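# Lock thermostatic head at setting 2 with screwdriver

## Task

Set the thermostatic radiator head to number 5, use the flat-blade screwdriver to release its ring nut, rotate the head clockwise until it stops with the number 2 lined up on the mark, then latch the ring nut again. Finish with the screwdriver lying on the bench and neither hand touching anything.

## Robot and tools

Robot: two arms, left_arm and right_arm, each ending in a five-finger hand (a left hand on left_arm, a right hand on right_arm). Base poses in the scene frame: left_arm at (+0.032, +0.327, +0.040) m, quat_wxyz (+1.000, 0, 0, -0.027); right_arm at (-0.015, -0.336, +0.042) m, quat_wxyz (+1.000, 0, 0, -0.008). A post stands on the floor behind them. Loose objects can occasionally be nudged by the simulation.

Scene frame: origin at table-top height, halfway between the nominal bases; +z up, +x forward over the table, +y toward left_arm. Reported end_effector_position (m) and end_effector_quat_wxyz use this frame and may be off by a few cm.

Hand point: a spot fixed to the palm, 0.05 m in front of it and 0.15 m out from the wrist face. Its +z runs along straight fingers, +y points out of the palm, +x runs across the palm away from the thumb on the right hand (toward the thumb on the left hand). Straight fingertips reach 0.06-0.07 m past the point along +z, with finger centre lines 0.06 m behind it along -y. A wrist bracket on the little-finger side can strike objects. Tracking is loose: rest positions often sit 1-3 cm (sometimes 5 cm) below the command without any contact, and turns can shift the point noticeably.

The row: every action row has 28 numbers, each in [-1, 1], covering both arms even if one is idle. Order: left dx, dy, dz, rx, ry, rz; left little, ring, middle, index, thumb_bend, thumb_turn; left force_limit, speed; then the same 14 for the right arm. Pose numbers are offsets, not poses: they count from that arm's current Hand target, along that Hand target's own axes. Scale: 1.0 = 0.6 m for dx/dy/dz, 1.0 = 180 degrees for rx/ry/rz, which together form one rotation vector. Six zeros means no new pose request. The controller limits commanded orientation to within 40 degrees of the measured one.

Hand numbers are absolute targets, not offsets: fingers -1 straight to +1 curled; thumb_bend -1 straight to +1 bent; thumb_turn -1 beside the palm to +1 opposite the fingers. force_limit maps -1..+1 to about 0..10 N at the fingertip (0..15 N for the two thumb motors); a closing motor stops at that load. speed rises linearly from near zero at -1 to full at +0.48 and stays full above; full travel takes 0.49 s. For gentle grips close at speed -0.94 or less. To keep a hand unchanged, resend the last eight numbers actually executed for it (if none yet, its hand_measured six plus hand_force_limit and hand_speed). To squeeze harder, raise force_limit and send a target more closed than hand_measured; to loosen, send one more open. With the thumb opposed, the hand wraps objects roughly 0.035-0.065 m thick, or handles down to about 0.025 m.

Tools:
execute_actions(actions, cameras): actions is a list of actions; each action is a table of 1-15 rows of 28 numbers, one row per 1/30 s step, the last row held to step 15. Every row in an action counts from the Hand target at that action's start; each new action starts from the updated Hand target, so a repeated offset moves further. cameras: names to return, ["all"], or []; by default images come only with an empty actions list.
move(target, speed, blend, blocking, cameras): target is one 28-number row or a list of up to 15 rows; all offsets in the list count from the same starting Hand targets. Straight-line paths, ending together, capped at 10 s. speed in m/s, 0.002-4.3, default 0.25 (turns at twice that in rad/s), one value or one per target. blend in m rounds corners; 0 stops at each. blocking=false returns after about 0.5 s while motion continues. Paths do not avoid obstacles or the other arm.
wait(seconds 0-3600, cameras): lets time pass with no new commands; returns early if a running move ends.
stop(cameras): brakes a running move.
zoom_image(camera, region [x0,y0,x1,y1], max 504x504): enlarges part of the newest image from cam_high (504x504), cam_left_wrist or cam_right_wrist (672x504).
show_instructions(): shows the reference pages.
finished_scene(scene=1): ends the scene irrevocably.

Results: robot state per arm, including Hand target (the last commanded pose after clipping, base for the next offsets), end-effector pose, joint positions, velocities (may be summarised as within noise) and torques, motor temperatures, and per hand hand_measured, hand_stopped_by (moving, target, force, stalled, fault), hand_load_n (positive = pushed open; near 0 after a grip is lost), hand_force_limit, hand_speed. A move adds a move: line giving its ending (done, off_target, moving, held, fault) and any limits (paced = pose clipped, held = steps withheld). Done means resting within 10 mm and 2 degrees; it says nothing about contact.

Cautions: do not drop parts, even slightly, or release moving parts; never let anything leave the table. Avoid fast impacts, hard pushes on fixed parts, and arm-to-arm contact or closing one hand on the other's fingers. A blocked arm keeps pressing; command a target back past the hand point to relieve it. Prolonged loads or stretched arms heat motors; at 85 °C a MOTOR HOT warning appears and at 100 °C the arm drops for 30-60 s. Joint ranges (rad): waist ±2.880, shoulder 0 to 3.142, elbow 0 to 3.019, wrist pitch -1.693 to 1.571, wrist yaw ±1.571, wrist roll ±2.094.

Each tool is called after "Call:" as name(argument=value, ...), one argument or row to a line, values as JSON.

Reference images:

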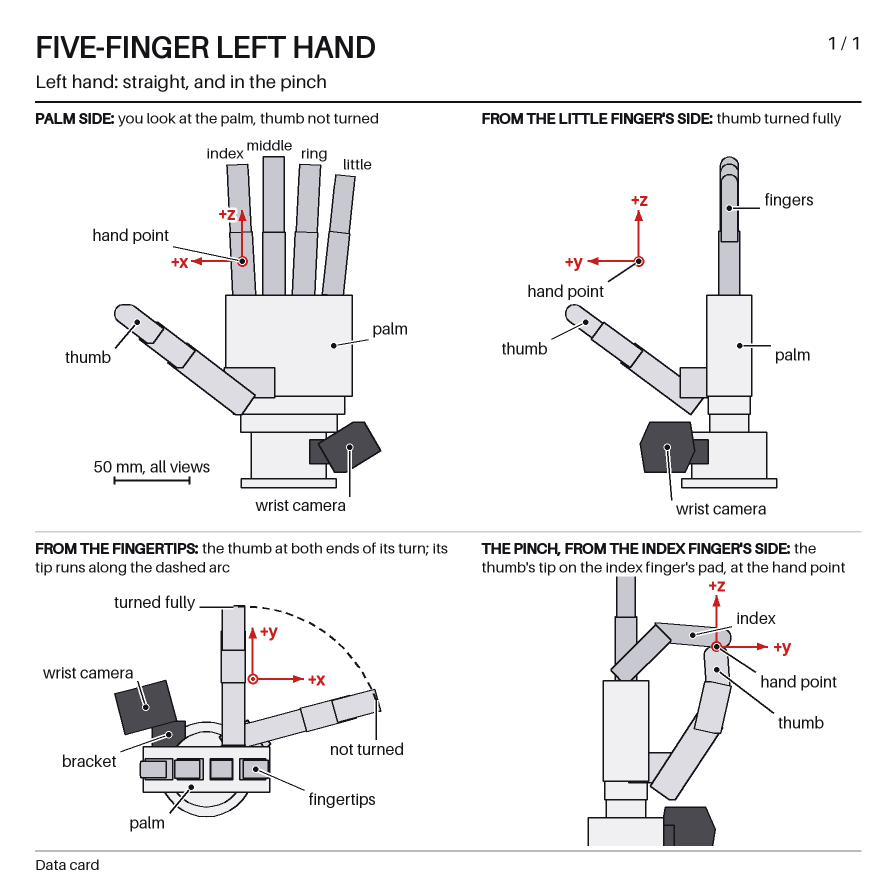

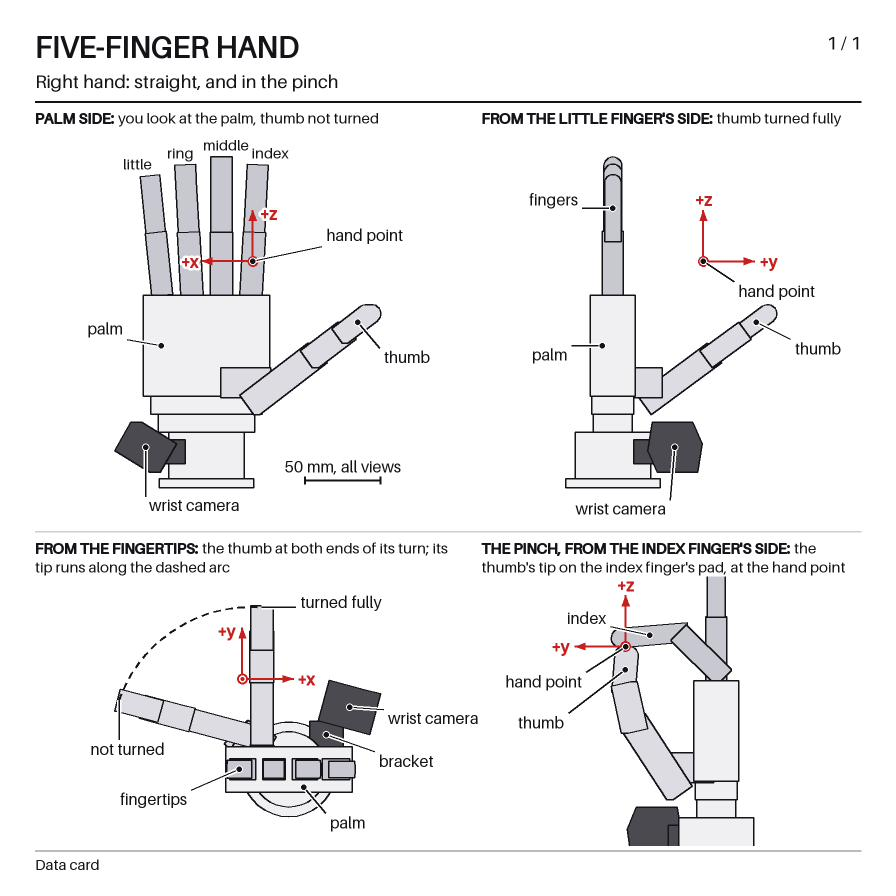

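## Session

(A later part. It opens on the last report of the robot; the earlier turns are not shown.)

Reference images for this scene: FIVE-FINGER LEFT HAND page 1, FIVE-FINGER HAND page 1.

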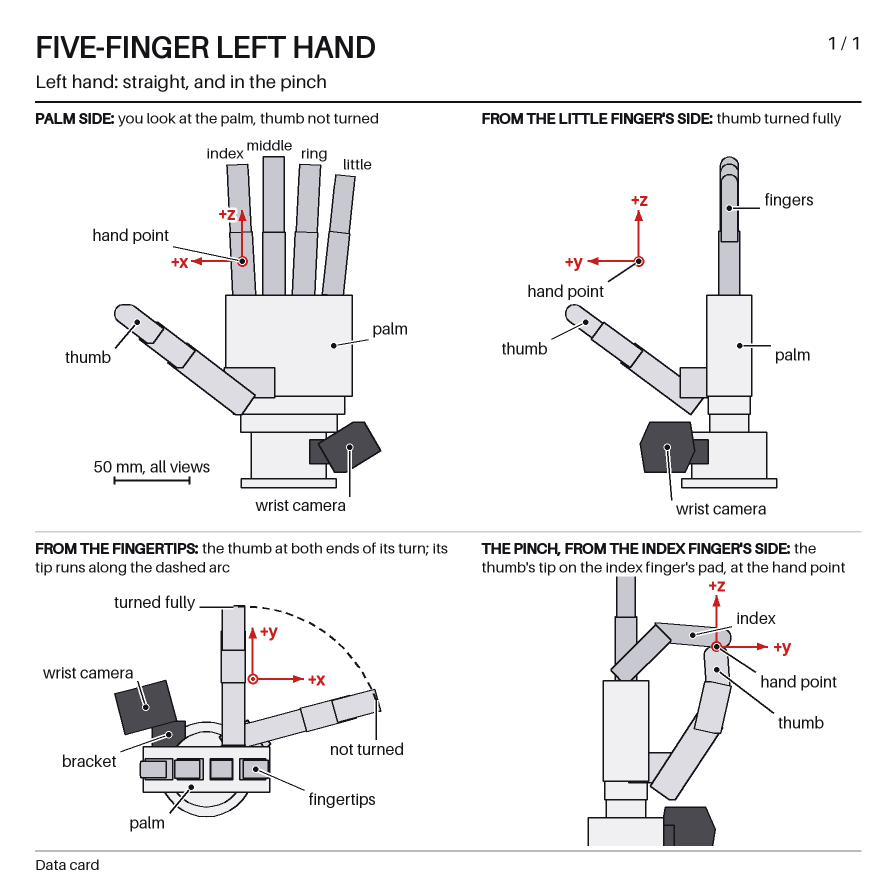

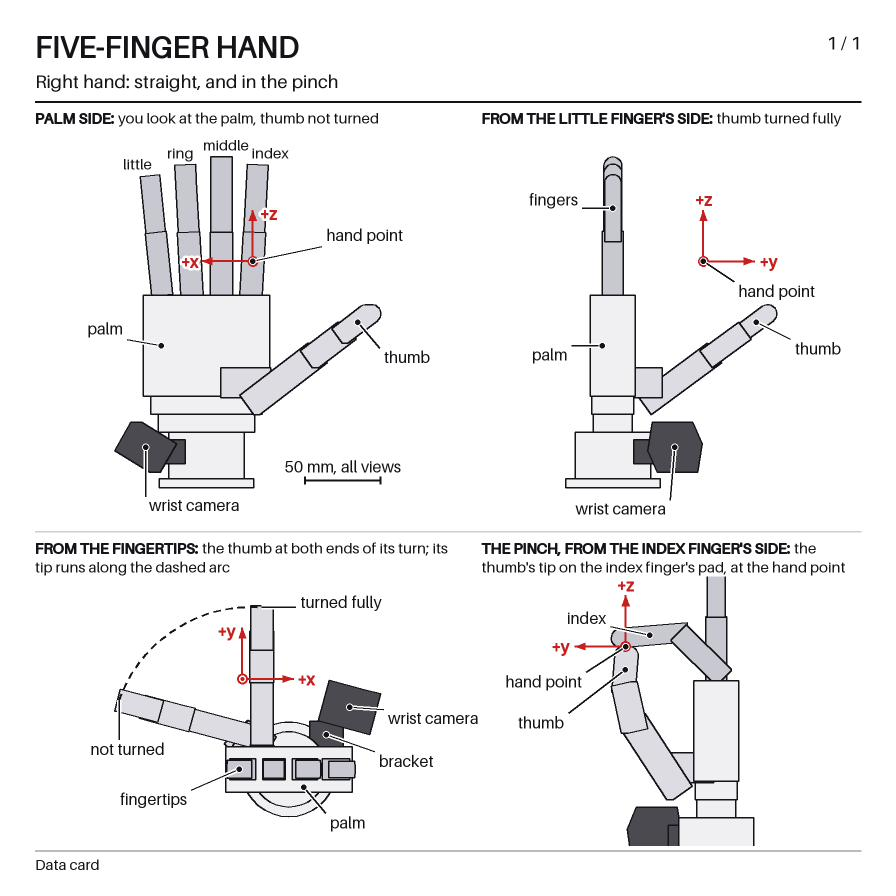

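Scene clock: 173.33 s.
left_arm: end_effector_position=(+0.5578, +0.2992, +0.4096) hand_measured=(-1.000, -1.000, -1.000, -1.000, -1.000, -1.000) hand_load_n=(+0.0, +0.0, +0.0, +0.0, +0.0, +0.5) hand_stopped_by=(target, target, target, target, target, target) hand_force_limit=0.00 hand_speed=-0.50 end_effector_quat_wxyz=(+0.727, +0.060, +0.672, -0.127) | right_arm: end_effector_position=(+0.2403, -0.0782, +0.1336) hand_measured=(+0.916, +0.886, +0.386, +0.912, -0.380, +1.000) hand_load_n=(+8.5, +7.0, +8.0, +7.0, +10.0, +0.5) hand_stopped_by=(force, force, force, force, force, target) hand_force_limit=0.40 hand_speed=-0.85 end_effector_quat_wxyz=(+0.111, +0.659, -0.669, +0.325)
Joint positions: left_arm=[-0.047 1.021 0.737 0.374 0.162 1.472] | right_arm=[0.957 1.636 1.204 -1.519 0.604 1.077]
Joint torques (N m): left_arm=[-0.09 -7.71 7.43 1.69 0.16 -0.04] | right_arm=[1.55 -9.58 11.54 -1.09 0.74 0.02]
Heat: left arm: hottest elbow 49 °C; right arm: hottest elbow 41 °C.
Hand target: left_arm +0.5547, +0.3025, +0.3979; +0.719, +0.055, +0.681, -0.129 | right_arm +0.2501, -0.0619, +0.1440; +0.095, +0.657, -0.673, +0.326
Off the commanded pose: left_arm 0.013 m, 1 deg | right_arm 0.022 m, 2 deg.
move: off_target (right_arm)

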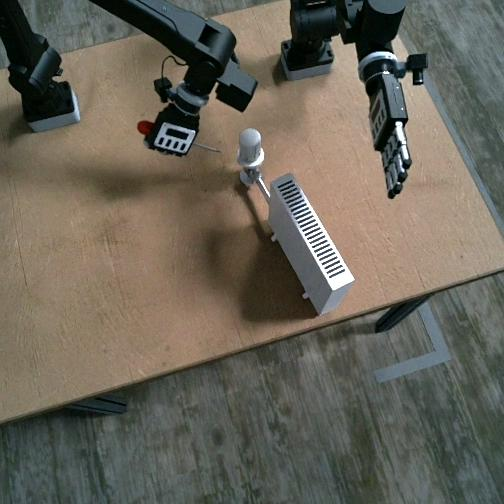

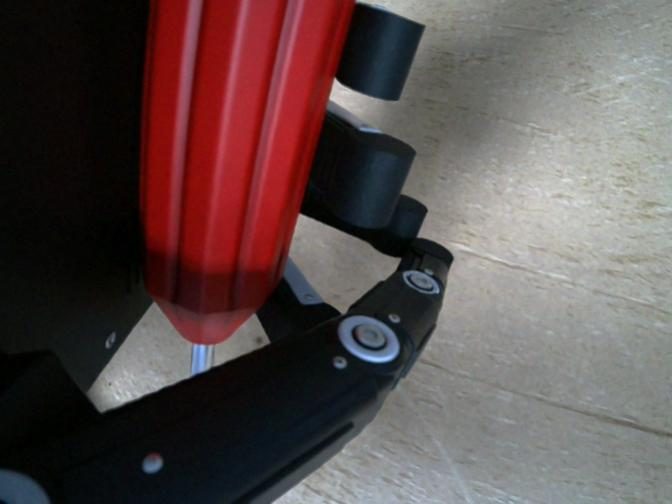

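Call:
move(
  target=[0,0,0,0,0,0,-1,-1,-1,-1,-1,-1,0,-0.5,-0.0502,-0.0253,-0.0243,0,0,0,0.98,0.98,0.7,0.98,-0.2,1,0.4,-0.85],
  speed=0.06,
  cameras=["cam_high"],
)

Call:
zoom_image(
  camera="cam_high",
  region=[220, 130, 270, 180],
)

Scene clock: 174.90 s.
left_arm: end_effector_position=(+0.5578, +0.2992, +0.4096) hand_measured=(-1.000, -1.000, -1.000, -1.000, -1.000, -1.000) hand_load_n=(+0.0, +0.0, +0.0, +0.0, +0.0, +0.0) hand_stopped_by=(target, target, target, target, target, target) hand_force_limit=0.00 hand_speed=-0.50 end_effector_quat_wxyz=(+0.727, +0.060, +0.672, -0.127) | right_arm: end_effector_position=(+0.2547, -0.0468, +0.1344) hand_measured=(+0.916, +0.886, +0.386, +0.912, -0.380, +1.000) hand_load_n=(+8.5, +7.0, +8.0, +7.0, +10.0, +0.5) hand_stopped_by=(force, force, force, force, force, target) hand_force_limit=0.40 hand_speed=-0.85 end_effector_quat_wxyz=(+0.113, +0.660, -0.666, +0.328)
Joint positions: left_arm=[-0.047 1.021 0.737 0.374 0.162 1.472] | right_arm=[0.975 1.723 1.316 -1.56 0.605 1.094]
Joint torques (N m): left_arm=[-0.09 -7.82 7.43 1.7 0.15 -0.04] | right_arm=[0.85 -10.05 11.71 -1.06 0.44 0.09]
Heat: left arm: hottest elbow 49 °C; right arm: hottest elbow 41 °C.
Hand target: left_arm +0.5547, +0.3025, +0.3979; +0.719, +0.055, +0.681, -0.129 | right_arm +0.2637, -0.0276, +0.1432; +0.095, +0.657, -0.673, +0.326
Off the commanded pose: left_arm 0.013 m, 1 deg | right_arm 0.023 m, 2 deg.
move: off_target (right_arm)

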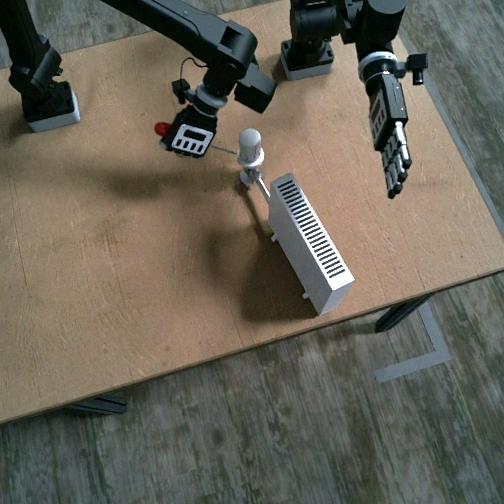

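Scaled by 10.080 from the camera's image (finer frame: 720x720).

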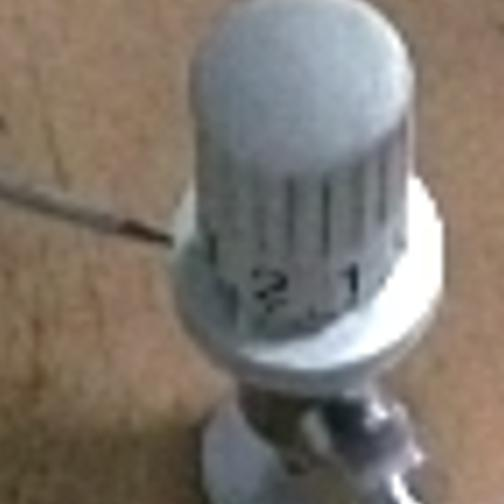

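Call:
move(
  target=[0,0,0,0,0,0,-1,-1,-1,-1,-1,-1,0,-0.5,-0.0195,0.0052,0.0097,0,0,0,0.98,0.98,0.7,0.98,-0.2,1,0.4,-0.85],
  speed=0.06,
  cameras=["cam_high"],
)

Call:
zoom_image(
  camera="cam_high",
  region=[220, 130, 270, 180],
)

Scene clock: 175.60 s.
left_arm: end_effector_position=(+0.5578, +0.2992, +0.4096) hand_measured=(-1.000, -1.000, -1.000, -1.000, -1.000, -1.000) hand_load_n=(+0.0, +0.0, +0.0, +0.0, +0.0, +0.0) hand_stopped_by=(target, target, target, target, target, target) hand_force_limit=0.00 hand_speed=-0.50 end_effector_quat_wxyz=(+0.727, +0.060, +0.672, -0.127) | right_arm: end_effector_position=(+0.2551, -0.0463, +0.1333) hand_measured=(+0.916, +0.886, +0.386, +0.912, -0.380, +1.000) hand_load_n=(+9.5, +6.5, +8.0, +5.0, +10.0, +0.5) hand_stopped_by=(force, force, force, force, force, target) hand_force_limit=0.40 hand_speed=-0.85 end_effector_quat_wxyz=(+0.114, +0.659, -0.667, +0.329)
Joint positions: left_arm=[-0.047 1.021 0.737 0.374 0.162 1.472] | right_arm=[0.975 1.727 1.318 -1.561 0.605 1.097]
Joint torques (N m): left_arm=[-0.09 -7.71 7.46 1.69 0.15 -0.04] | right_arm=[2.08 -8.29 11.7 -0.2 0.33 0.1]
Heat: left arm: hottest elbow 49 °C; right arm: hottest elbow 41 °C.
Hand target: left_arm +0.5547, +0.3025, +0.3979; +0.719, +0.055, +0.681, -0.129 | right_arm +0.2639, -0.0216, +0.1312; +0.095, +0.657, -0.673, +0.326
Off the commanded pose: left_arm 0.013 m, 1 deg | right_arm 0.026 m, 2 deg.
move: off_target (right_arm)

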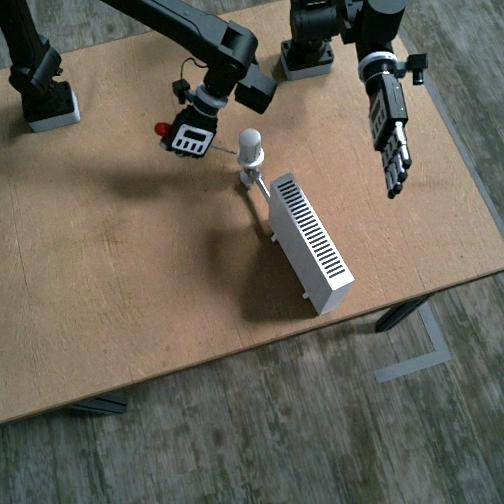

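Scaled by 10.080 from the camera's image (finer frame: 720x720).

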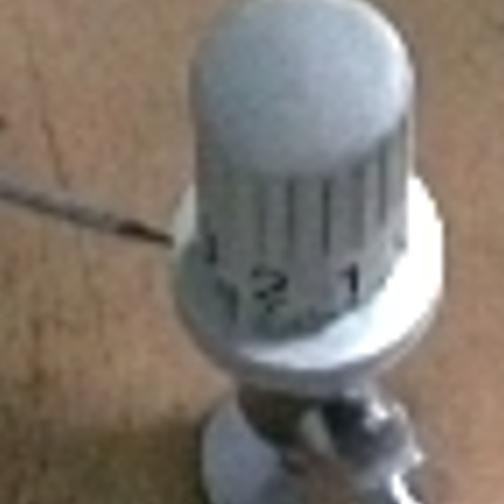

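Call:
move(
  target=[0,0,0,0,0,0,-1,-1,-1,-1,-1,-1,0,-0.5,-0.0248,0.0,0.0033,0,0,0,0.98,0.98,0.7,0.98,-0.2,1,0.4,-0.85],
  speed=0.06,
  cameras=["cam_high"],
)

Call:
zoom_image(
  camera="cam_high",
  region=[220, 130, 270, 180],
)

Scene clock: 176.70 s.
left_arm: end_effector_position=(+0.5578, +0.2992, +0.4096) hand_measured=(-1.000, -1.000, -1.000, -1.000, -1.000, -1.000) hand_load_n=(+0.0, +0.0, +0.0, +0.0, +0.0, +0.0) hand_stopped_by=(target, target, target, target, target, target) hand_force_limit=0.00 hand_speed=-0.50 end_effector_quat_wxyz=(+0.727, +0.060, +0.672, -0.127) | right_arm: end_effector_position=(+0.2543, -0.0352, +0.1140) hand_measured=(+0.916, +0.886, +0.386, +0.914, -0.380, +1.000) hand_load_n=(+5.0, +0.0, +8.0, +0.0, +10.0, +0.5) hand_stopped_by=(force, force, force, force, force, target) hand_force_limit=0.40 hand_speed=-0.85 end_effector_quat_wxyz=(+0.124, +0.662, -0.661, +0.331)
Joint positions: left_arm=[-0.047 1.021 0.737 0.374 0.162 1.472] | right_arm=[0.99 1.786 1.337 -1.551 0.599 1.107]
Joint torques (N m): left_arm=[-0.09 -7.71 7.41 1.69 0.15 -0.03] | right_arm=[1.73 -10.46 11.97 -0.18 0.41 0.1]
Heat: left arm: hottest elbow 49 °C; right arm: hottest elbow 41 °C.
Hand target: left_arm +0.5547, +0.3025, +0.3979; +0.719, +0.055, +0.681, -0.129 | right_arm +0.2662, -0.0104, +0.1215; +0.095, +0.657, -0.673, +0.326
Off the commanded pose: left_arm 0.013 m, 1 deg | right_arm 0.028 m, 4 deg.
move: off_target (right_arm)

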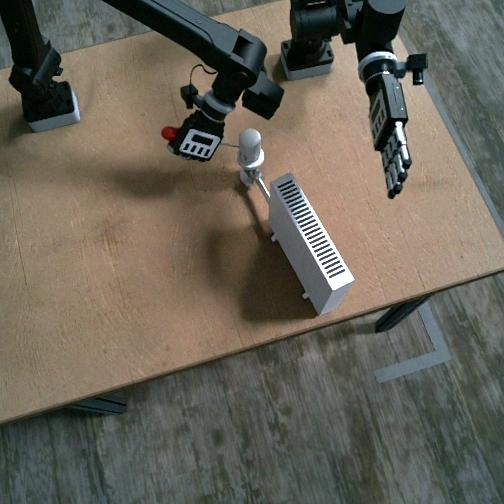

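Scaled by 10.080 from the camera's image (finer frame: 720x720).

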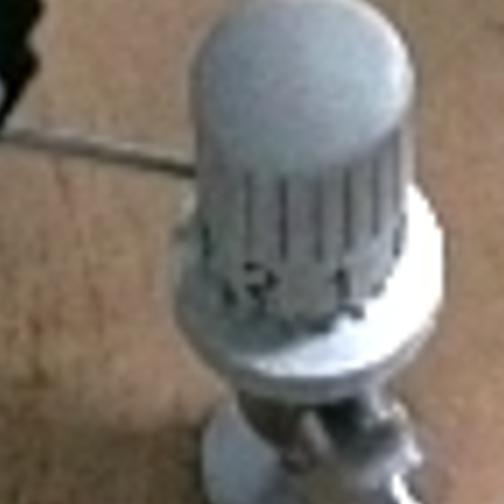

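Call:
zoom_image(
  camera="cam_high",
  region=[230, 135, 270, 175],
)

Call:
zoom_image(
  camera="cam_high",
  region=[180, 100, 280, 200],
)

Scaled by 12.600 from the camera's image (finer frame: 720x720).

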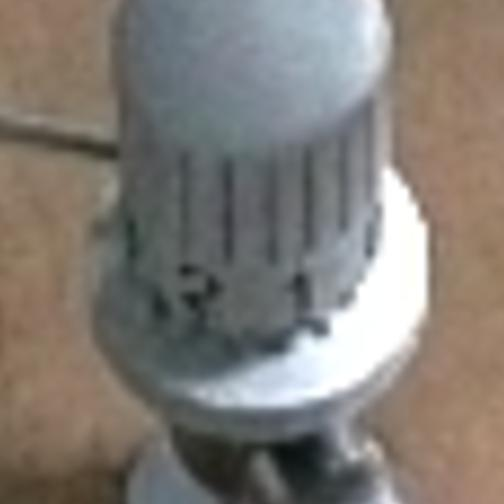

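Scaled by 5.040 from the camera's image (finer frame: 720x720).

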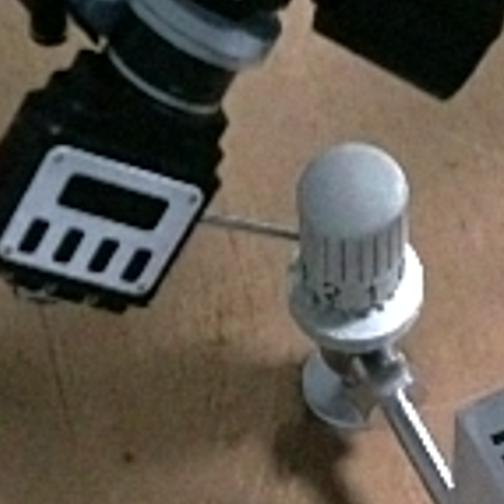

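Call:
move(
  target=[
    [0,0,0,0,0,0,-1,-1,-1,-1,-1,-1,0,-0.5,0.02,0.0,0.0,0,0,0,1,1,0.7,1,-0.2,1,0.2,-0.85],
    [0,0,0,0,0,0,-1,-1,-1,-1,-1,-1,0,-0.5,0.138,0.021,0.018,0,0,0,1,1,0.7,1,-0.2,1,0.2,-0.85],
  ],
  speed=0.08,
  cameras=["cam_high","cam_right_wrist"],
)

Call:
zoom_image(
  camera="cam_high",
  region=[180, 100, 280, 200],
)

Call:
zoom_image(
  camera="cam_high",
  region=[230, 135, 270, 175],
)

Scene clock: 179.07 s.
left_arm: end_effector_position=(+0.5578, +0.2992, +0.4096) hand_measured=(-1.000, -1.000, -1.000, -1.000, -1.000, -1.000) hand_load_n=(+0.0, +0.0, +0.0, +0.0, +0.0, +0.0) hand_stopped_by=(target, target, target, target, target, target) hand_force_limit=0.00 hand_speed=-0.50 end_effector_quat_wxyz=(+0.727, +0.060, +0.672, -0.127) | right_arm: end_effector_position=(+0.2462, -0.0818, +0.1516) hand_measured=(+0.928, +0.938, +0.386, +1.000, -0.380, +1.000) hand_load_n=(+4.5, +7.5, +8.0, +2.0, +10.0, +0.0) hand_stopped_by=(force, force, force, target, force, target) hand_force_limit=0.20 hand_speed=-0.85 end_effector_quat_wxyz=(+0.100, +0.657, -0.672, +0.326)
Joint positions: left_arm=[-0.047 1.021 0.737 0.374 0.162 1.472] | right_arm=[0.944 1.601 1.217 -1.537 0.615 1.063]
Joint torques (N m): left_arm=[-0.21 -7.65 7.39 1.68 0.16 -0.04] | right_arm=[0.62 -10.87 7.09 -0.25 0.75 -0.09]
Heat: left arm: hottest elbow 49 °C; right arm: hottest elbow 41 °C.
Hand target: left_arm +0.5547, +0.3025, +0.3979; +0.719, +0.055, +0.681, -0.129 | right_arm +0.2477, -0.0855, +0.1552; +0.095, +0.657, -0.673, +0.326
Off the commanded pose: left_arm 0.013 m, 1 deg | right_arm 0.005 m, 1 deg.
move: done

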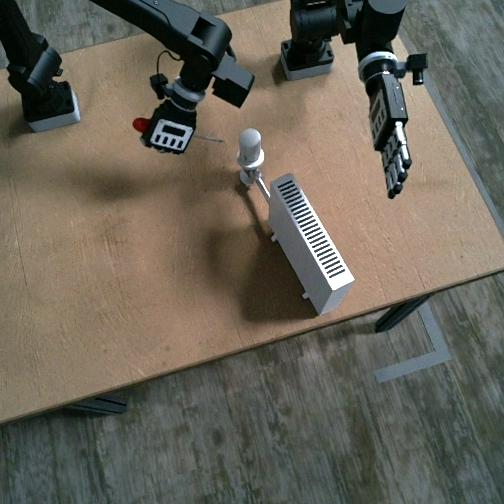

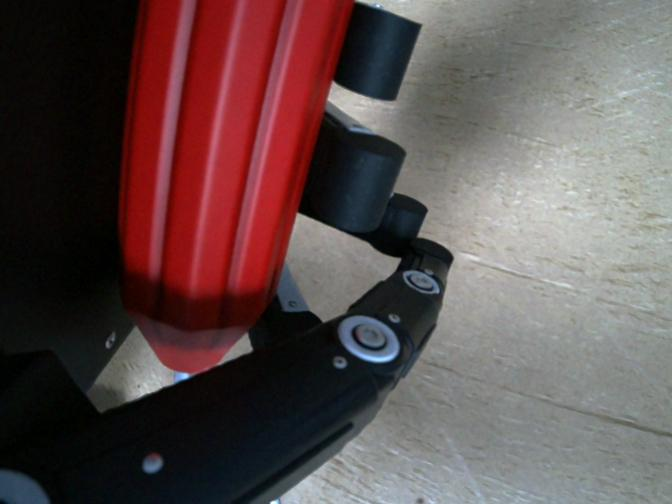

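Scaled by 5.040 from the camera's image (finer frame: 720x720).

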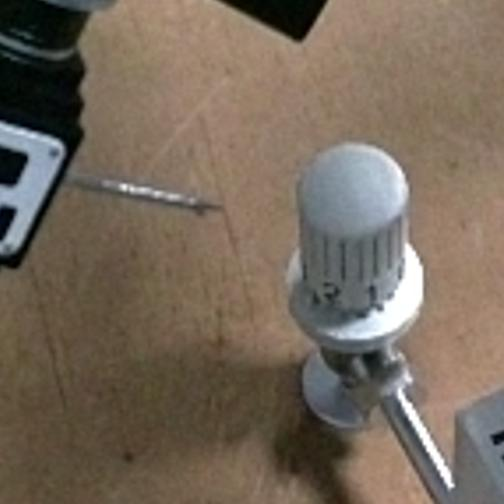

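Scaled by 12.600 from the camera's image (finer frame: 720x720).

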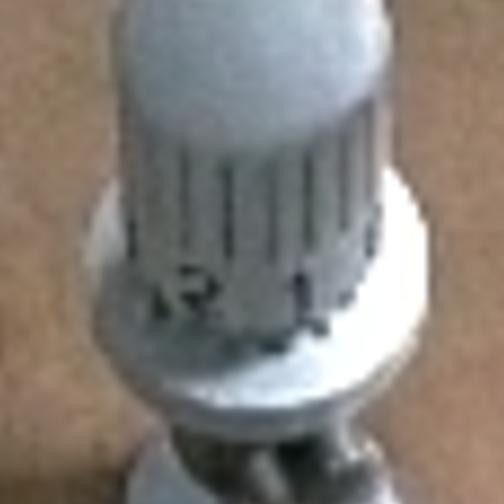

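Call:
move(
  target=[
    [0,0,0,0,0,0,-1,-1,-1,-1,-1,-1,0,-0.5,0.1947,-0.0852,0.0255,0.158,-0.08,0.044,1,1,0.7,1,-0.2,1,0.2,-0.85],
    [0,0,0,0,0,0,-1,-1,-1,-1,-1,-1,0,-0.5,0.2478,-0.3048,0.3145,0.3954,-0.1997,0.1106,1,1,0.7,1,-0.2,1,0.2,-0.85],
  ],
  speed=0.18,
  blend=0.03,
  cameras=["cam_high","cam_right_wrist"],
)

Call:
zoom_image(
  camera="cam_right_wrist",
  region=[430, 250, 672, 504],
)

Scene clock: 185.47 s.
left_arm: end_effector_position=(+0.5578, +0.2992, +0.4096) hand_measured=(-1.000, -1.000, -1.000, -1.000, -1.000, -1.000) hand_load_n=(-0.5, +0.0, +0.0, +0.0, +0.0, +0.0) hand_stopped_by=(target, target, target, target, target, target) hand_force_limit=0.00 hand_speed=-0.50 end_effector_quat_wxyz=(+0.727, +0.060, +0.672, -0.127) | right_arm: end_effector_position=(+0.4523, -0.2977, +0.1419) hand_measured=(+0.928, +0.938, +0.386, +1.000, -0.380, +1.000) hand_load_n=(+5.0, +7.5, +8.0, +2.5, +9.5, +0.5) hand_stopped_by=(force, force, force, target, force, target) hand_force_limit=0.20 hand_speed=-0.85 end_effector_quat_wxyz=(+0.541, -0.544, +0.459, -0.448)
Joint positions: left_arm=[-0.047 1.021 0.737 0.374 0.162 1.472] | right_arm=[-0.078 1.485 0.327 1.145 -0.271 0.004]
Joint torques (N m): left_arm=[-0.15 -7.82 7.41 1.69 0.16 -0.04] | right_arm=[-0.26 -4.6 6.63 2.37 -0.14 0.02]
Heat: left arm: hottest elbow 49 °C; right arm: hottest elbow 41 °C.
Hand target: left_arm +0.5547, +0.3025, +0.3979; +0.719, +0.055, +0.681, -0.129 | right_arm +0.4598, -0.3004, +0.1501; +0.548, -0.536, +0.454, -0.455
Off the commanded pose: left_arm 0.013 m, 1 deg | right_arm 0.011 m, 2 deg.
move: off_target (right_arm)

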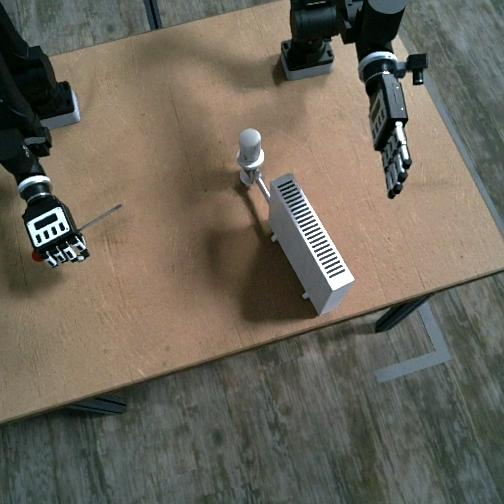

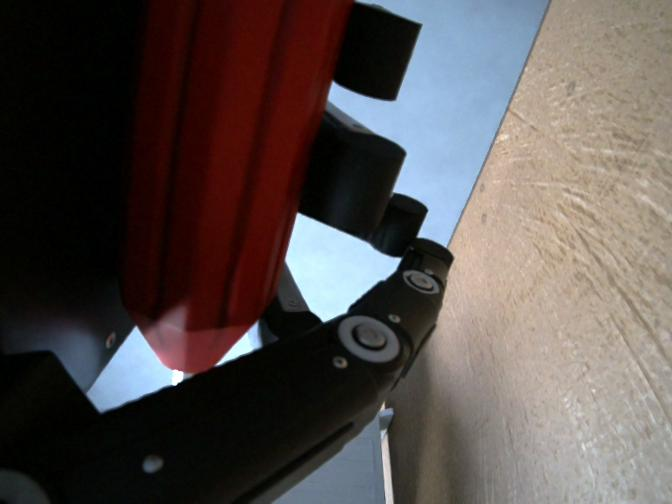

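Scaled by 1.984 from the camera's image (finer frame: 960x720).

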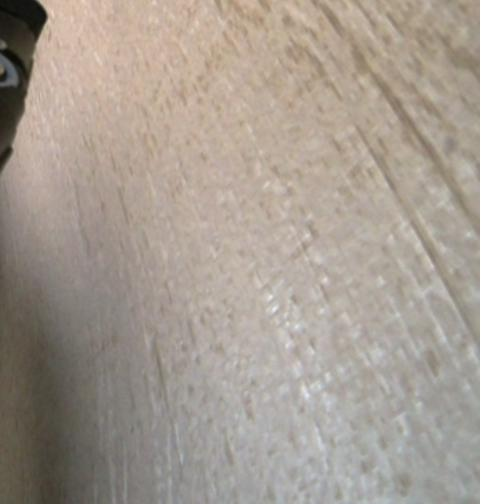

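Call:
move(
  target=[
    [0,0,0,0,0,0,-1,-1,-1,-1,-1,-1,0,-0.5,0,0,0,0,0,0,1,1,0.7,1,-1,1,0.2,-0.5],
    [0,0,0,0,0,0,-1,-1,-1,-1,-1,-1,0,-0.5,0,0,0,0,0,0,1,1,0.98,1,-1,-1,0.0,-0.7],
  ],
  speed=0.18,
  cameras=["cam_high","cam_right_wrist"],
)

Scene clock: 190.47 s.
left_arm: end_effector_position=(+0.5578, +0.2992, +0.4096) hand_measured=(-1.000, -1.000, -1.000, -1.000, -1.000, -1.000) hand_load_n=(+0.5, +0.0, +0.0, +0.0, +0.0, +0.0) hand_stopped_by=(target, target, target, target, target, target) hand_force_limit=0.00 hand_speed=-0.50 end_effector_quat_wxyz=(+0.727, +0.060, +0.672, -0.127) | right_arm: end_effector_position=(+0.4524, -0.2975, +0.1421) hand_measured=(+0.928, +0.938, +0.962, +1.000, -1.000, -0.998) hand_load_n=(+4.5, +6.0, +9.0, +1.0, +0.0, -9.0) hand_stopped_by=(force, force, force, target, target, target) hand_force_limit=0.00 hand_speed=-0.70 end_effector_quat_wxyz=(+0.541, -0.544, +0.459, -0.448)
Joint positions: left_arm=[-0.047 1.021 0.737 0.374 0.162 1.472] | right_arm=[-0.078 1.485 0.327 1.145 -0.272 0.006]
Joint torques (N m): left_arm=[-0.09 -7.65 7.45 1.69 0.16 -0.03] | right_arm=[-0.5 -4.78 6.57 2.02 -0.06 0.06]
Heat: left arm: hottest elbow 49 °C; right arm: hottest elbow 40 °C.
Hand target: left_arm +0.5547, +0.3025, +0.3979; +0.719, +0.055, +0.681, -0.129 | right_arm +0.4598, -0.3003, +0.1502; +0.548, -0.536, +0.454, -0.455
Off the commanded pose: left_arm 0.013 m, 1 deg | right_arm 0.011 m, 2 deg.
move: done; target 2's new numbers were sent with right_arm's hand 0.011 m and 2 deg from that target

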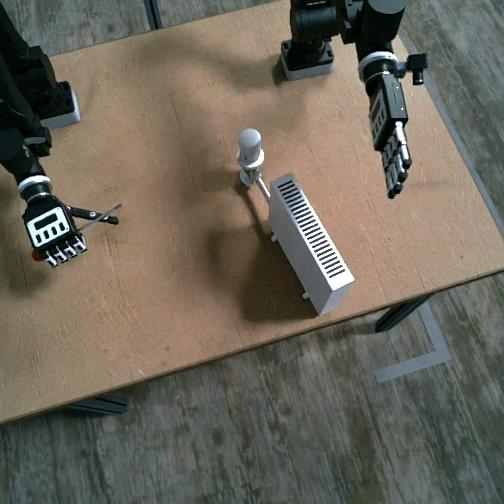

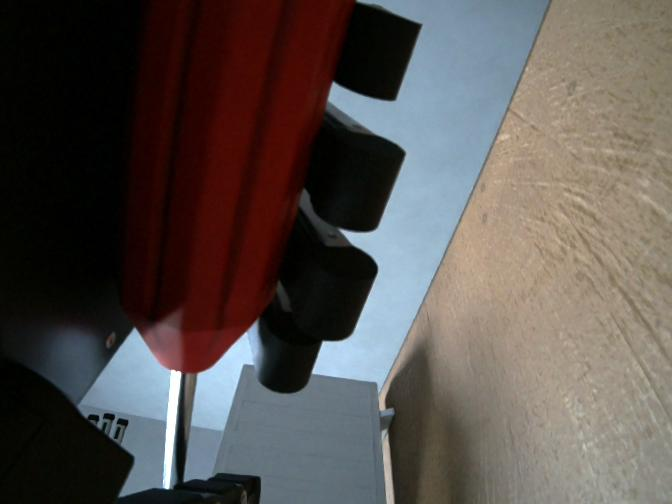

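Call:
move(
  target=[
    [0,0,0,0,0,0,-1,-1,-1,-1,-1,-1,0,-0.5,0,0.03,0,0,0,0,1,1,0.98,1,-1,-0.7,0.0,-0.7],
    [0,0,0,0,0,0,-1,-1,-1,-1,-1,-1,0,-0.5,0,0.18,0,0,0,0,1,1,0.98,1,-1,-0.7,0.0,-0.7],
  ],
  speed=0.1,
  cameras=["cam_high","cam_right_wrist"],
)

Call:
zoom_image(
  camera="cam_high",
  region=[10, 180, 140, 310],
)

Scene clock: 193.33 s.
left_arm: end_effector_position=(+0.5578, +0.2992, +0.4096) hand_measured=(-1.000, -1.000, -1.000, -1.000, -1.000, -1.000) hand_load_n=(+0.0, +0.0, +0.0, +0.0, +0.0, +0.0) hand_stopped_by=(target, target, target, target, target, target) hand_force_limit=0.00 hand_speed=-0.50 end_effector_quat_wxyz=(+0.727, +0.060, +0.672, -0.127) | right_arm: end_effector_position=(+0.4529, -0.2976, +0.0373) hand_measured=(+0.928, +0.938, +0.962, +1.000, -1.000, -0.700) hand_load_n=(+4.5, +6.0, +10.0, +1.5, +0.0, +0.0) hand_stopped_by=(force, force, force, target, target, target) hand_force_limit=0.00 hand_speed=-0.70 end_effector_quat_wxyz=(+0.531, -0.553, +0.473, -0.434)
Joint positions: left_arm=[-0.047 1.021 0.737 0.374 0.162 1.472] | right_arm=[-0.078 1.972 0.354 1.557 -0.272 0.006]
Joint torques (N m): left_arm=[-0.09 -7.77 7.41 1.7 0.16 -0.04] | right_arm=[1.14 -7.24 2.69 2.15 -0.01 -0.08]
Heat: left arm: hottest elbow 49 °C; right arm: hottest elbow 40 °C.
Hand target: left_arm +0.5547, +0.3025, +0.3979; +0.719, +0.055, +0.681, -0.129 | right_arm +0.4611, -0.2990, +0.0422; +0.548, -0.536, +0.454, -0.455
Off the commanded pose: left_arm 0.013 m, 1 deg | right_arm 0.010 m, 4 deg.
joint sent to its limit (right arm) — joint 4 (wrist pitch), upper limit. The joint targets are off in orientation, not in position.
move: off_target (right_arm)

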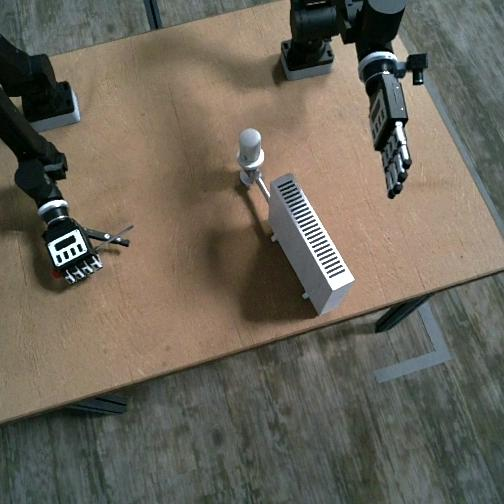

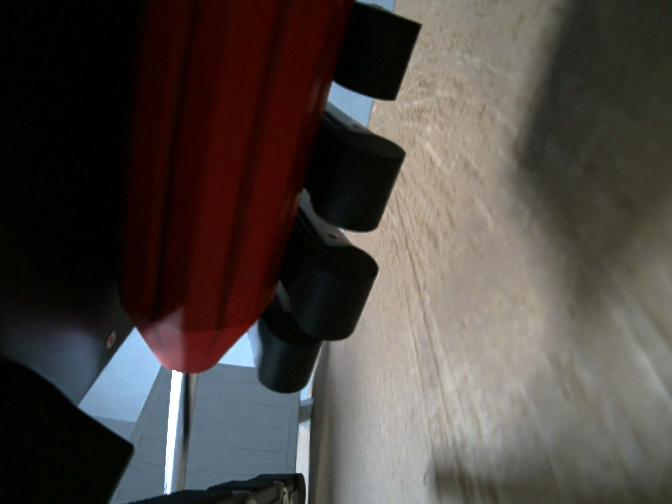

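Scaled by 3.877 from the camera's image (finer frame: 720x720).

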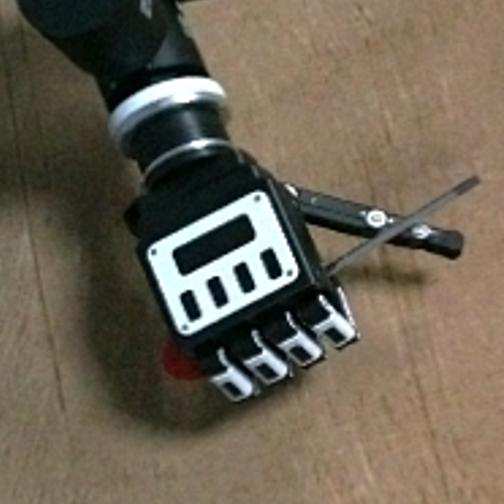

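Call:
move(
  target=[0,0,0,0,0,0,-1,-1,-1,-1,-1,-1,0,-0.5,0,0.033,0,0,0,0,1,1,0.98,1,-1,-0.85,0.0,-0.7],
  speed=0.05,
  cameras=["cam_high","cam_right_wrist"],
)

Call:
zoom_image(
  camera="cam_high",
  region=[10, 180, 140, 310],
)

Scene clock: 194.57 s.
left_arm: end_effector_position=(+0.5578, +0.2992, +0.4096) hand_measured=(-1.000, -1.000, -1.000, -1.000, -1.000, -1.000) hand_load_n=(+0.0, +0.0, +0.0, -0.5, +0.0, +0.0) hand_stopped_by=(target, target, target, target, target, target) hand_force_limit=0.00 hand_speed=-0.50 end_effector_quat_wxyz=(+0.727, +0.060, +0.672, -0.127) | right_arm: end_effector_position=(+0.4540, -0.2978, +0.0185) hand_measured=(+0.928, +0.938, +0.962, +1.000, -1.000, -0.850) hand_load_n=(+4.5, +6.0, +10.0, +1.5, +0.0, -0.5) hand_stopped_by=(force, force, force, target, target, target) hand_force_limit=0.00 hand_speed=-0.70 end_effector_quat_wxyz=(+0.523, -0.562, +0.479, -0.426)
Joint positions: left_arm=[-0.047 1.021 0.737 0.374 0.162 1.472] | right_arm=[-0.078 2.024 0.372 1.557 -0.274 -0.003]
Joint torques (N m): left_arm=[-0.15 -7.59 7.43 1.7 0.15 -0.03] | right_arm=[1.26 -7.77 2.44 2.28 -0.11 -0.12]
Heat: left arm: hottest elbow 49 °C; right arm: hottest elbow 40 °C.
Hand target: left_arm +0.5547, +0.3025, +0.3979; +0.719, +0.055, +0.681, -0.129 | right_arm +0.4614, -0.2989, +0.0224; +0.548, -0.536, +0.454, -0.455
Off the commanded pose: left_arm 0.013 m, 1 deg | right_arm 0.008 m, 6 deg.
joint sent to its limit (right arm) — joint 4 (wrist pitch), upper limit. The joint targets are off in orientation, not in position.
move: off_target (right_arm)

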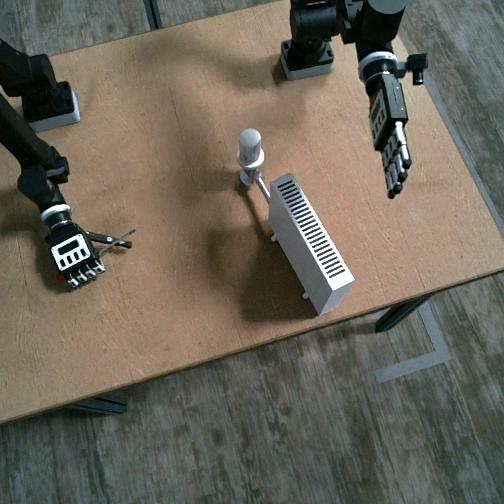

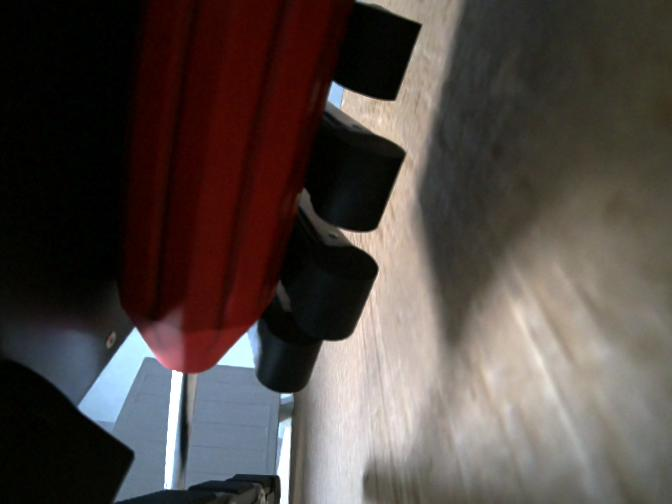

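Scaled by 3.877 from the camera's image (finer frame: 720x720).

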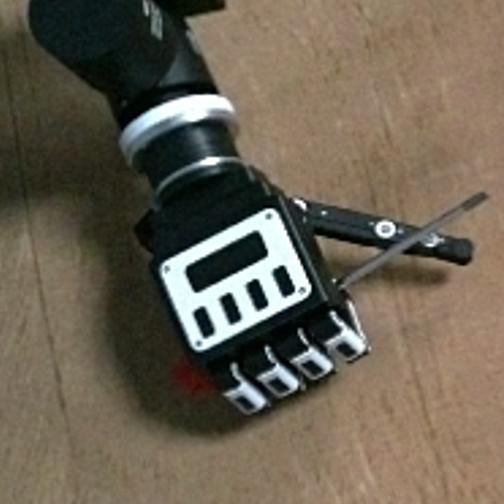

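Call:
move(
  target=[0,0,0,0,0,0,-1,-1,-1,-1,-1,-1,0,-0.5,0,0.013,0,0,0,0,1,1,0.98,1,-1,-0.85,0.0,-0.7],
  speed=0.05,
  cameras=[],
)

Call:
move(
  target=[0,0,0,0,0,0,-1,-1,-1,-1,-1,-1,0,-0.5,0,0.0,0,0,0,0,0.6,0.6,0.6,0.6,-1,-0.85,0.0,-0.8],
  speed=0.05,
  cameras=["cam_high","cam_right_wrist"],
)

Scene clock: 196.03 s.
left_arm: end_effector_position=(+0.5578, +0.2992, +0.4096) hand_measured=(-1.000, -1.000, -1.000, -1.000, -1.000, -1.000) hand_load_n=(+0.0, +0.0, +0.0, +0.0, +0.0, +0.0) hand_stopped_by=(target, target, target, target, target, target) hand_force_limit=0.00 hand_speed=-0.50 end_effector_quat_wxyz=(+0.727, +0.060, +0.672, -0.127) | right_arm: end_effector_position=(+0.4545, -0.2978, +0.0111) hand_measured=(+0.928, +0.938, +0.962, +1.000, -1.000, -0.850) hand_load_n=(+4.5, +6.0, +10.0, +2.0, +0.0, +0.0) hand_stopped_by=(force, force, force, target, target, target) hand_force_limit=0.00 hand_speed=-0.70 end_effector_quat_wxyz=(-0.520, +0.566, -0.481, +0.423)
Joint positions: left_arm=[-0.047 1.021 0.737 0.374 0.162 1.472] | right_arm=[-0.078 2.044 0.38 1.557 -0.276 -0.007]
Joint torques (N m): left_arm=[-0.03 -7.65 7.41 1.69 0.16 -0.04] | right_arm=[0.15 -7.24 2.18 2.43 -0.1 -0.11]
Heat: left arm: hottest elbow 49 °C; right arm: hottest elbow 39 °C.
Hand target: left_arm +0.5547, +0.3025, +0.3979; +0.719, +0.055, +0.681, -0.129 | right_arm +0.4614, -0.2987, +0.0145; -0.548, +0.536, -0.454, +0.455
Off the commanded pose: left_arm 0.013 m, 1 deg | right_arm 0.008 m, 7 deg.
joint sent to its limit (right arm) — joint 4 (wrist pitch), upper limit. The joint targets are off in orientation, not in position.
move: off_target (right_arm)

Scene clock: 197.03 s.
left_arm: end_effector_position=(+0.5578, +0.2992, +0.4096) hand_measured=(-1.000, -1.000, -1.000, -1.000, -1.000, -1.000) hand_load_n=(+0.0, +0.0, +0.0, +0.0, +0.0, +0.0) hand_stopped_by=(target, target, target, target, target, target) hand_force_limit=0.00 hand_speed=-0.50 end_effector_quat_wxyz=(+0.727, +0.060, +0.672, -0.127) | right_arm: end_effector_position=(+0.4571, -0.2978, +0.0163) hand_measured=(+0.600, +0.600, +0.600, +0.600, -1.000, -0.850) hand_load_n=(+0.0, +0.0, -3.0, +0.0, +0.0, -0.5) hand_stopped_by=(target, target, target, target, target, target) hand_force_limit=0.00 hand_speed=-0.80 end_effector_quat_wxyz=(+0.525, -0.562, +0.474, -0.429)
Joint positions: left_arm=[-0.047 1.021 0.737 0.374 0.162 1.472] | right_arm=[-0.078 2.044 0.383 1.576 -0.277 -0.009]
Joint torques (N m): left_arm=[-0.15 -7.82 7.42 1.7 0.15 -0.04] | right_arm=[0.67 -7.47 1.91 1.5 -0.07 -0.06]
Heat: left arm: hottest elbow 49 °C; right arm: hottest elbow 39 °C.
Hand target: left_arm +0.5547, +0.3025, +0.3979; +0.719, +0.055, +0.681, -0.129 | right_arm +0.4615, -0.2987, +0.0145; +0.548, -0.536, +0.454, -0.455
Off the commanded pose: left_arm 0.013 m, 1 deg | right_arm 0.005 m, 6 deg.
joint sent to its limit (right arm) — joint 4 (wrist pitch), upper limit. The joint targets are off in orientation, not in position.
move: done

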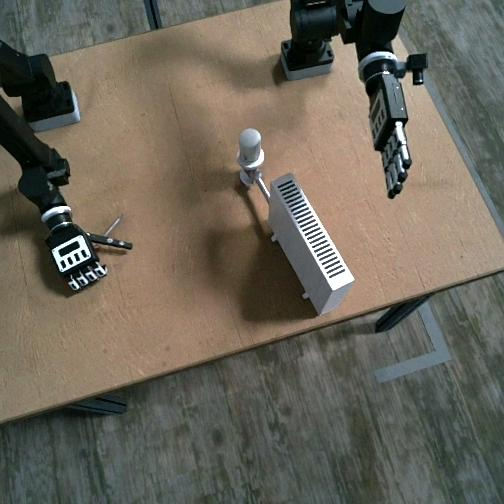

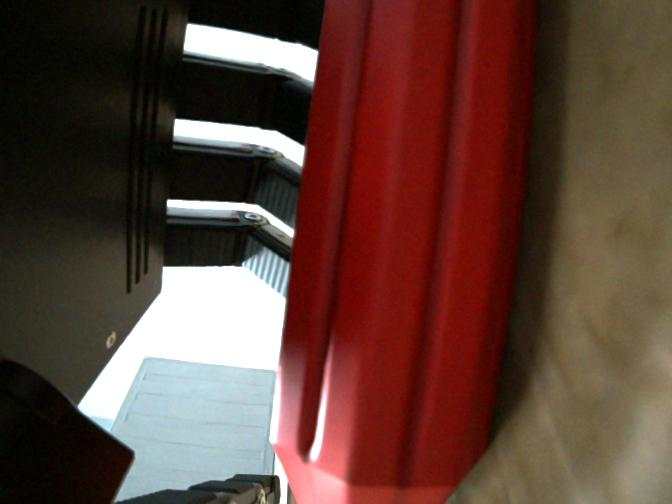

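Call:
zoom_image(
  camera="cam_high",
  region=[40, 190, 140, 290],
)

Scaled by 5.040 from the camera's image (finer frame: 720x720).

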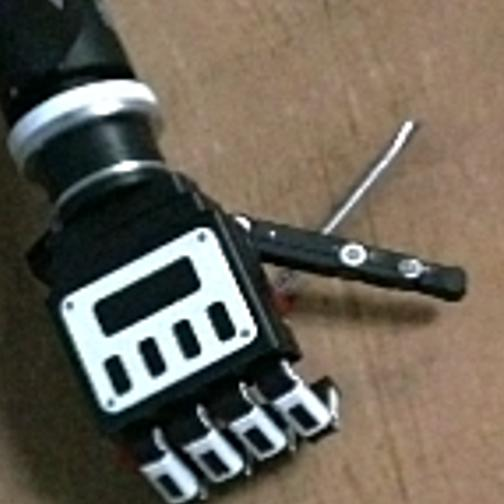

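Call:
move(
  target=[
    [0,0,0,0,0,0,-1,-1,-1,-1,-1,-1,0,-0.5,0,0.0,0.0,0,0,0,-1,-1,-1,-1,-1,-0.85,0.0,-0.5],
    [0,0,0,0,0,0,-1,-1,-1,-1,-1,-1,0,-0.5,0,-0.22,0,0,0,0,-1,-1,-1,-1,-1,-0.85,0.0,-0.5],
  ],
  speed=0.1,
  cameras=["cam_high","cam_right_wrist"],
)

Call:
zoom_image(
  camera="cam_high",
  region=[40, 190, 140, 290],
)

Scene clock: 200.87 s.
left_arm: end_effector_position=(+0.5578, +0.2992, +0.4096) hand_measured=(-1.000, -1.000, -1.000, -1.000, -1.000, -1.000) hand_load_n=(+0.0, +0.0, +0.0, +0.0, +0.0, +0.0) hand_stopped_by=(target, target, target, target, target, target) hand_force_limit=0.00 hand_speed=-0.50 end_effector_quat_wxyz=(+0.727, +0.060, +0.672, -0.127) | right_arm: end_effector_position=(+0.4616, -0.2974, +0.1445) hand_measured=(-1.000, -1.000, -1.000, -1.000, -1.000, -0.850) hand_load_n=(+0.0, +0.0, +0.0, -0.5, +0.0, +0.0) hand_stopped_by=(target, target, target, target, target, target) hand_force_limit=0.00 hand_speed=-0.50 end_effector_quat_wxyz=(+0.548, -0.540, +0.449, -0.455)
Joint positions: left_arm=[-0.047 1.021 0.737 0.374 0.162 1.472] | right_arm=[-0.078 1.524 0.346 1.193 -0.278 0.006]
Joint torques (N m): left_arm=[-0.03 -7.65 7.42 1.68 0.16 -0.04] | right_arm=[0.03 -6.83 4.79 1.25 0.23 0.1]
Heat: left arm: hottest elbow 49 °C; right arm: hottest shoulder 38 °C.
Hand target: left_arm +0.5547, +0.3025, +0.3979; +0.719, +0.055, +0.681, -0.129 | right_arm +0.4598, -0.3003, +0.1465; +0.548, -0.536, +0.454, -0.455
Off the commanded pose: left_arm 0.013 m, 1 deg | right_arm 0.004 m, 1 deg.
move: done

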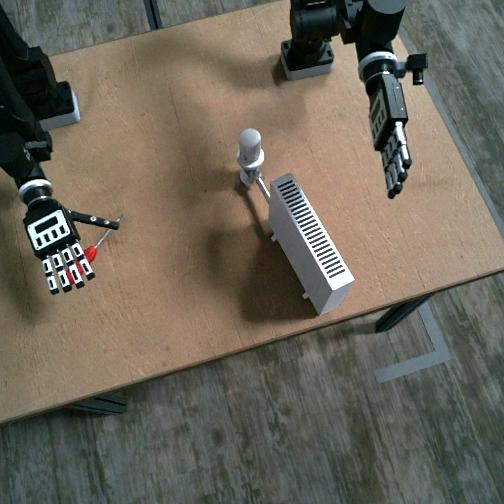

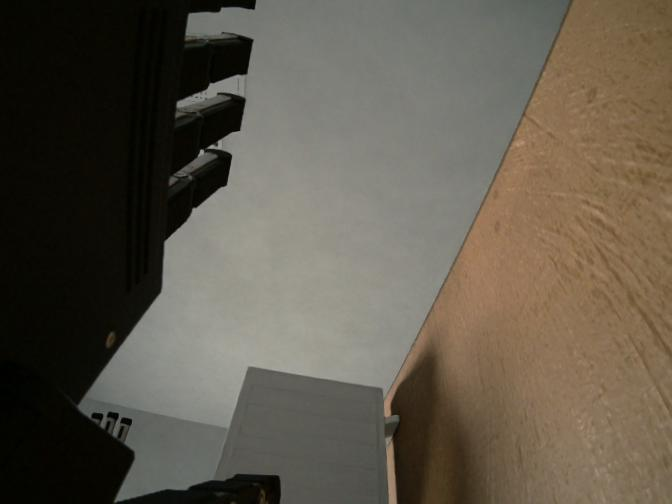

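Scaled by 5.040 from the camera's image (finer frame: 720x720).

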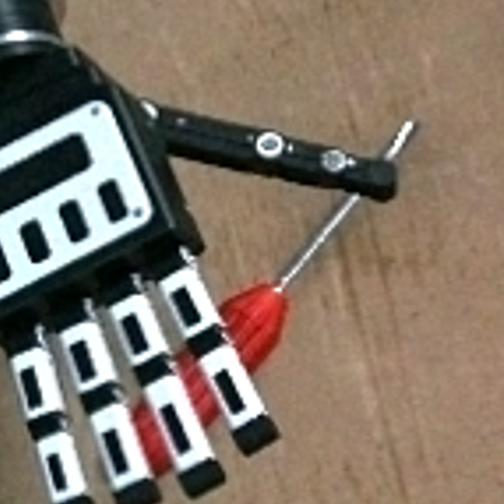

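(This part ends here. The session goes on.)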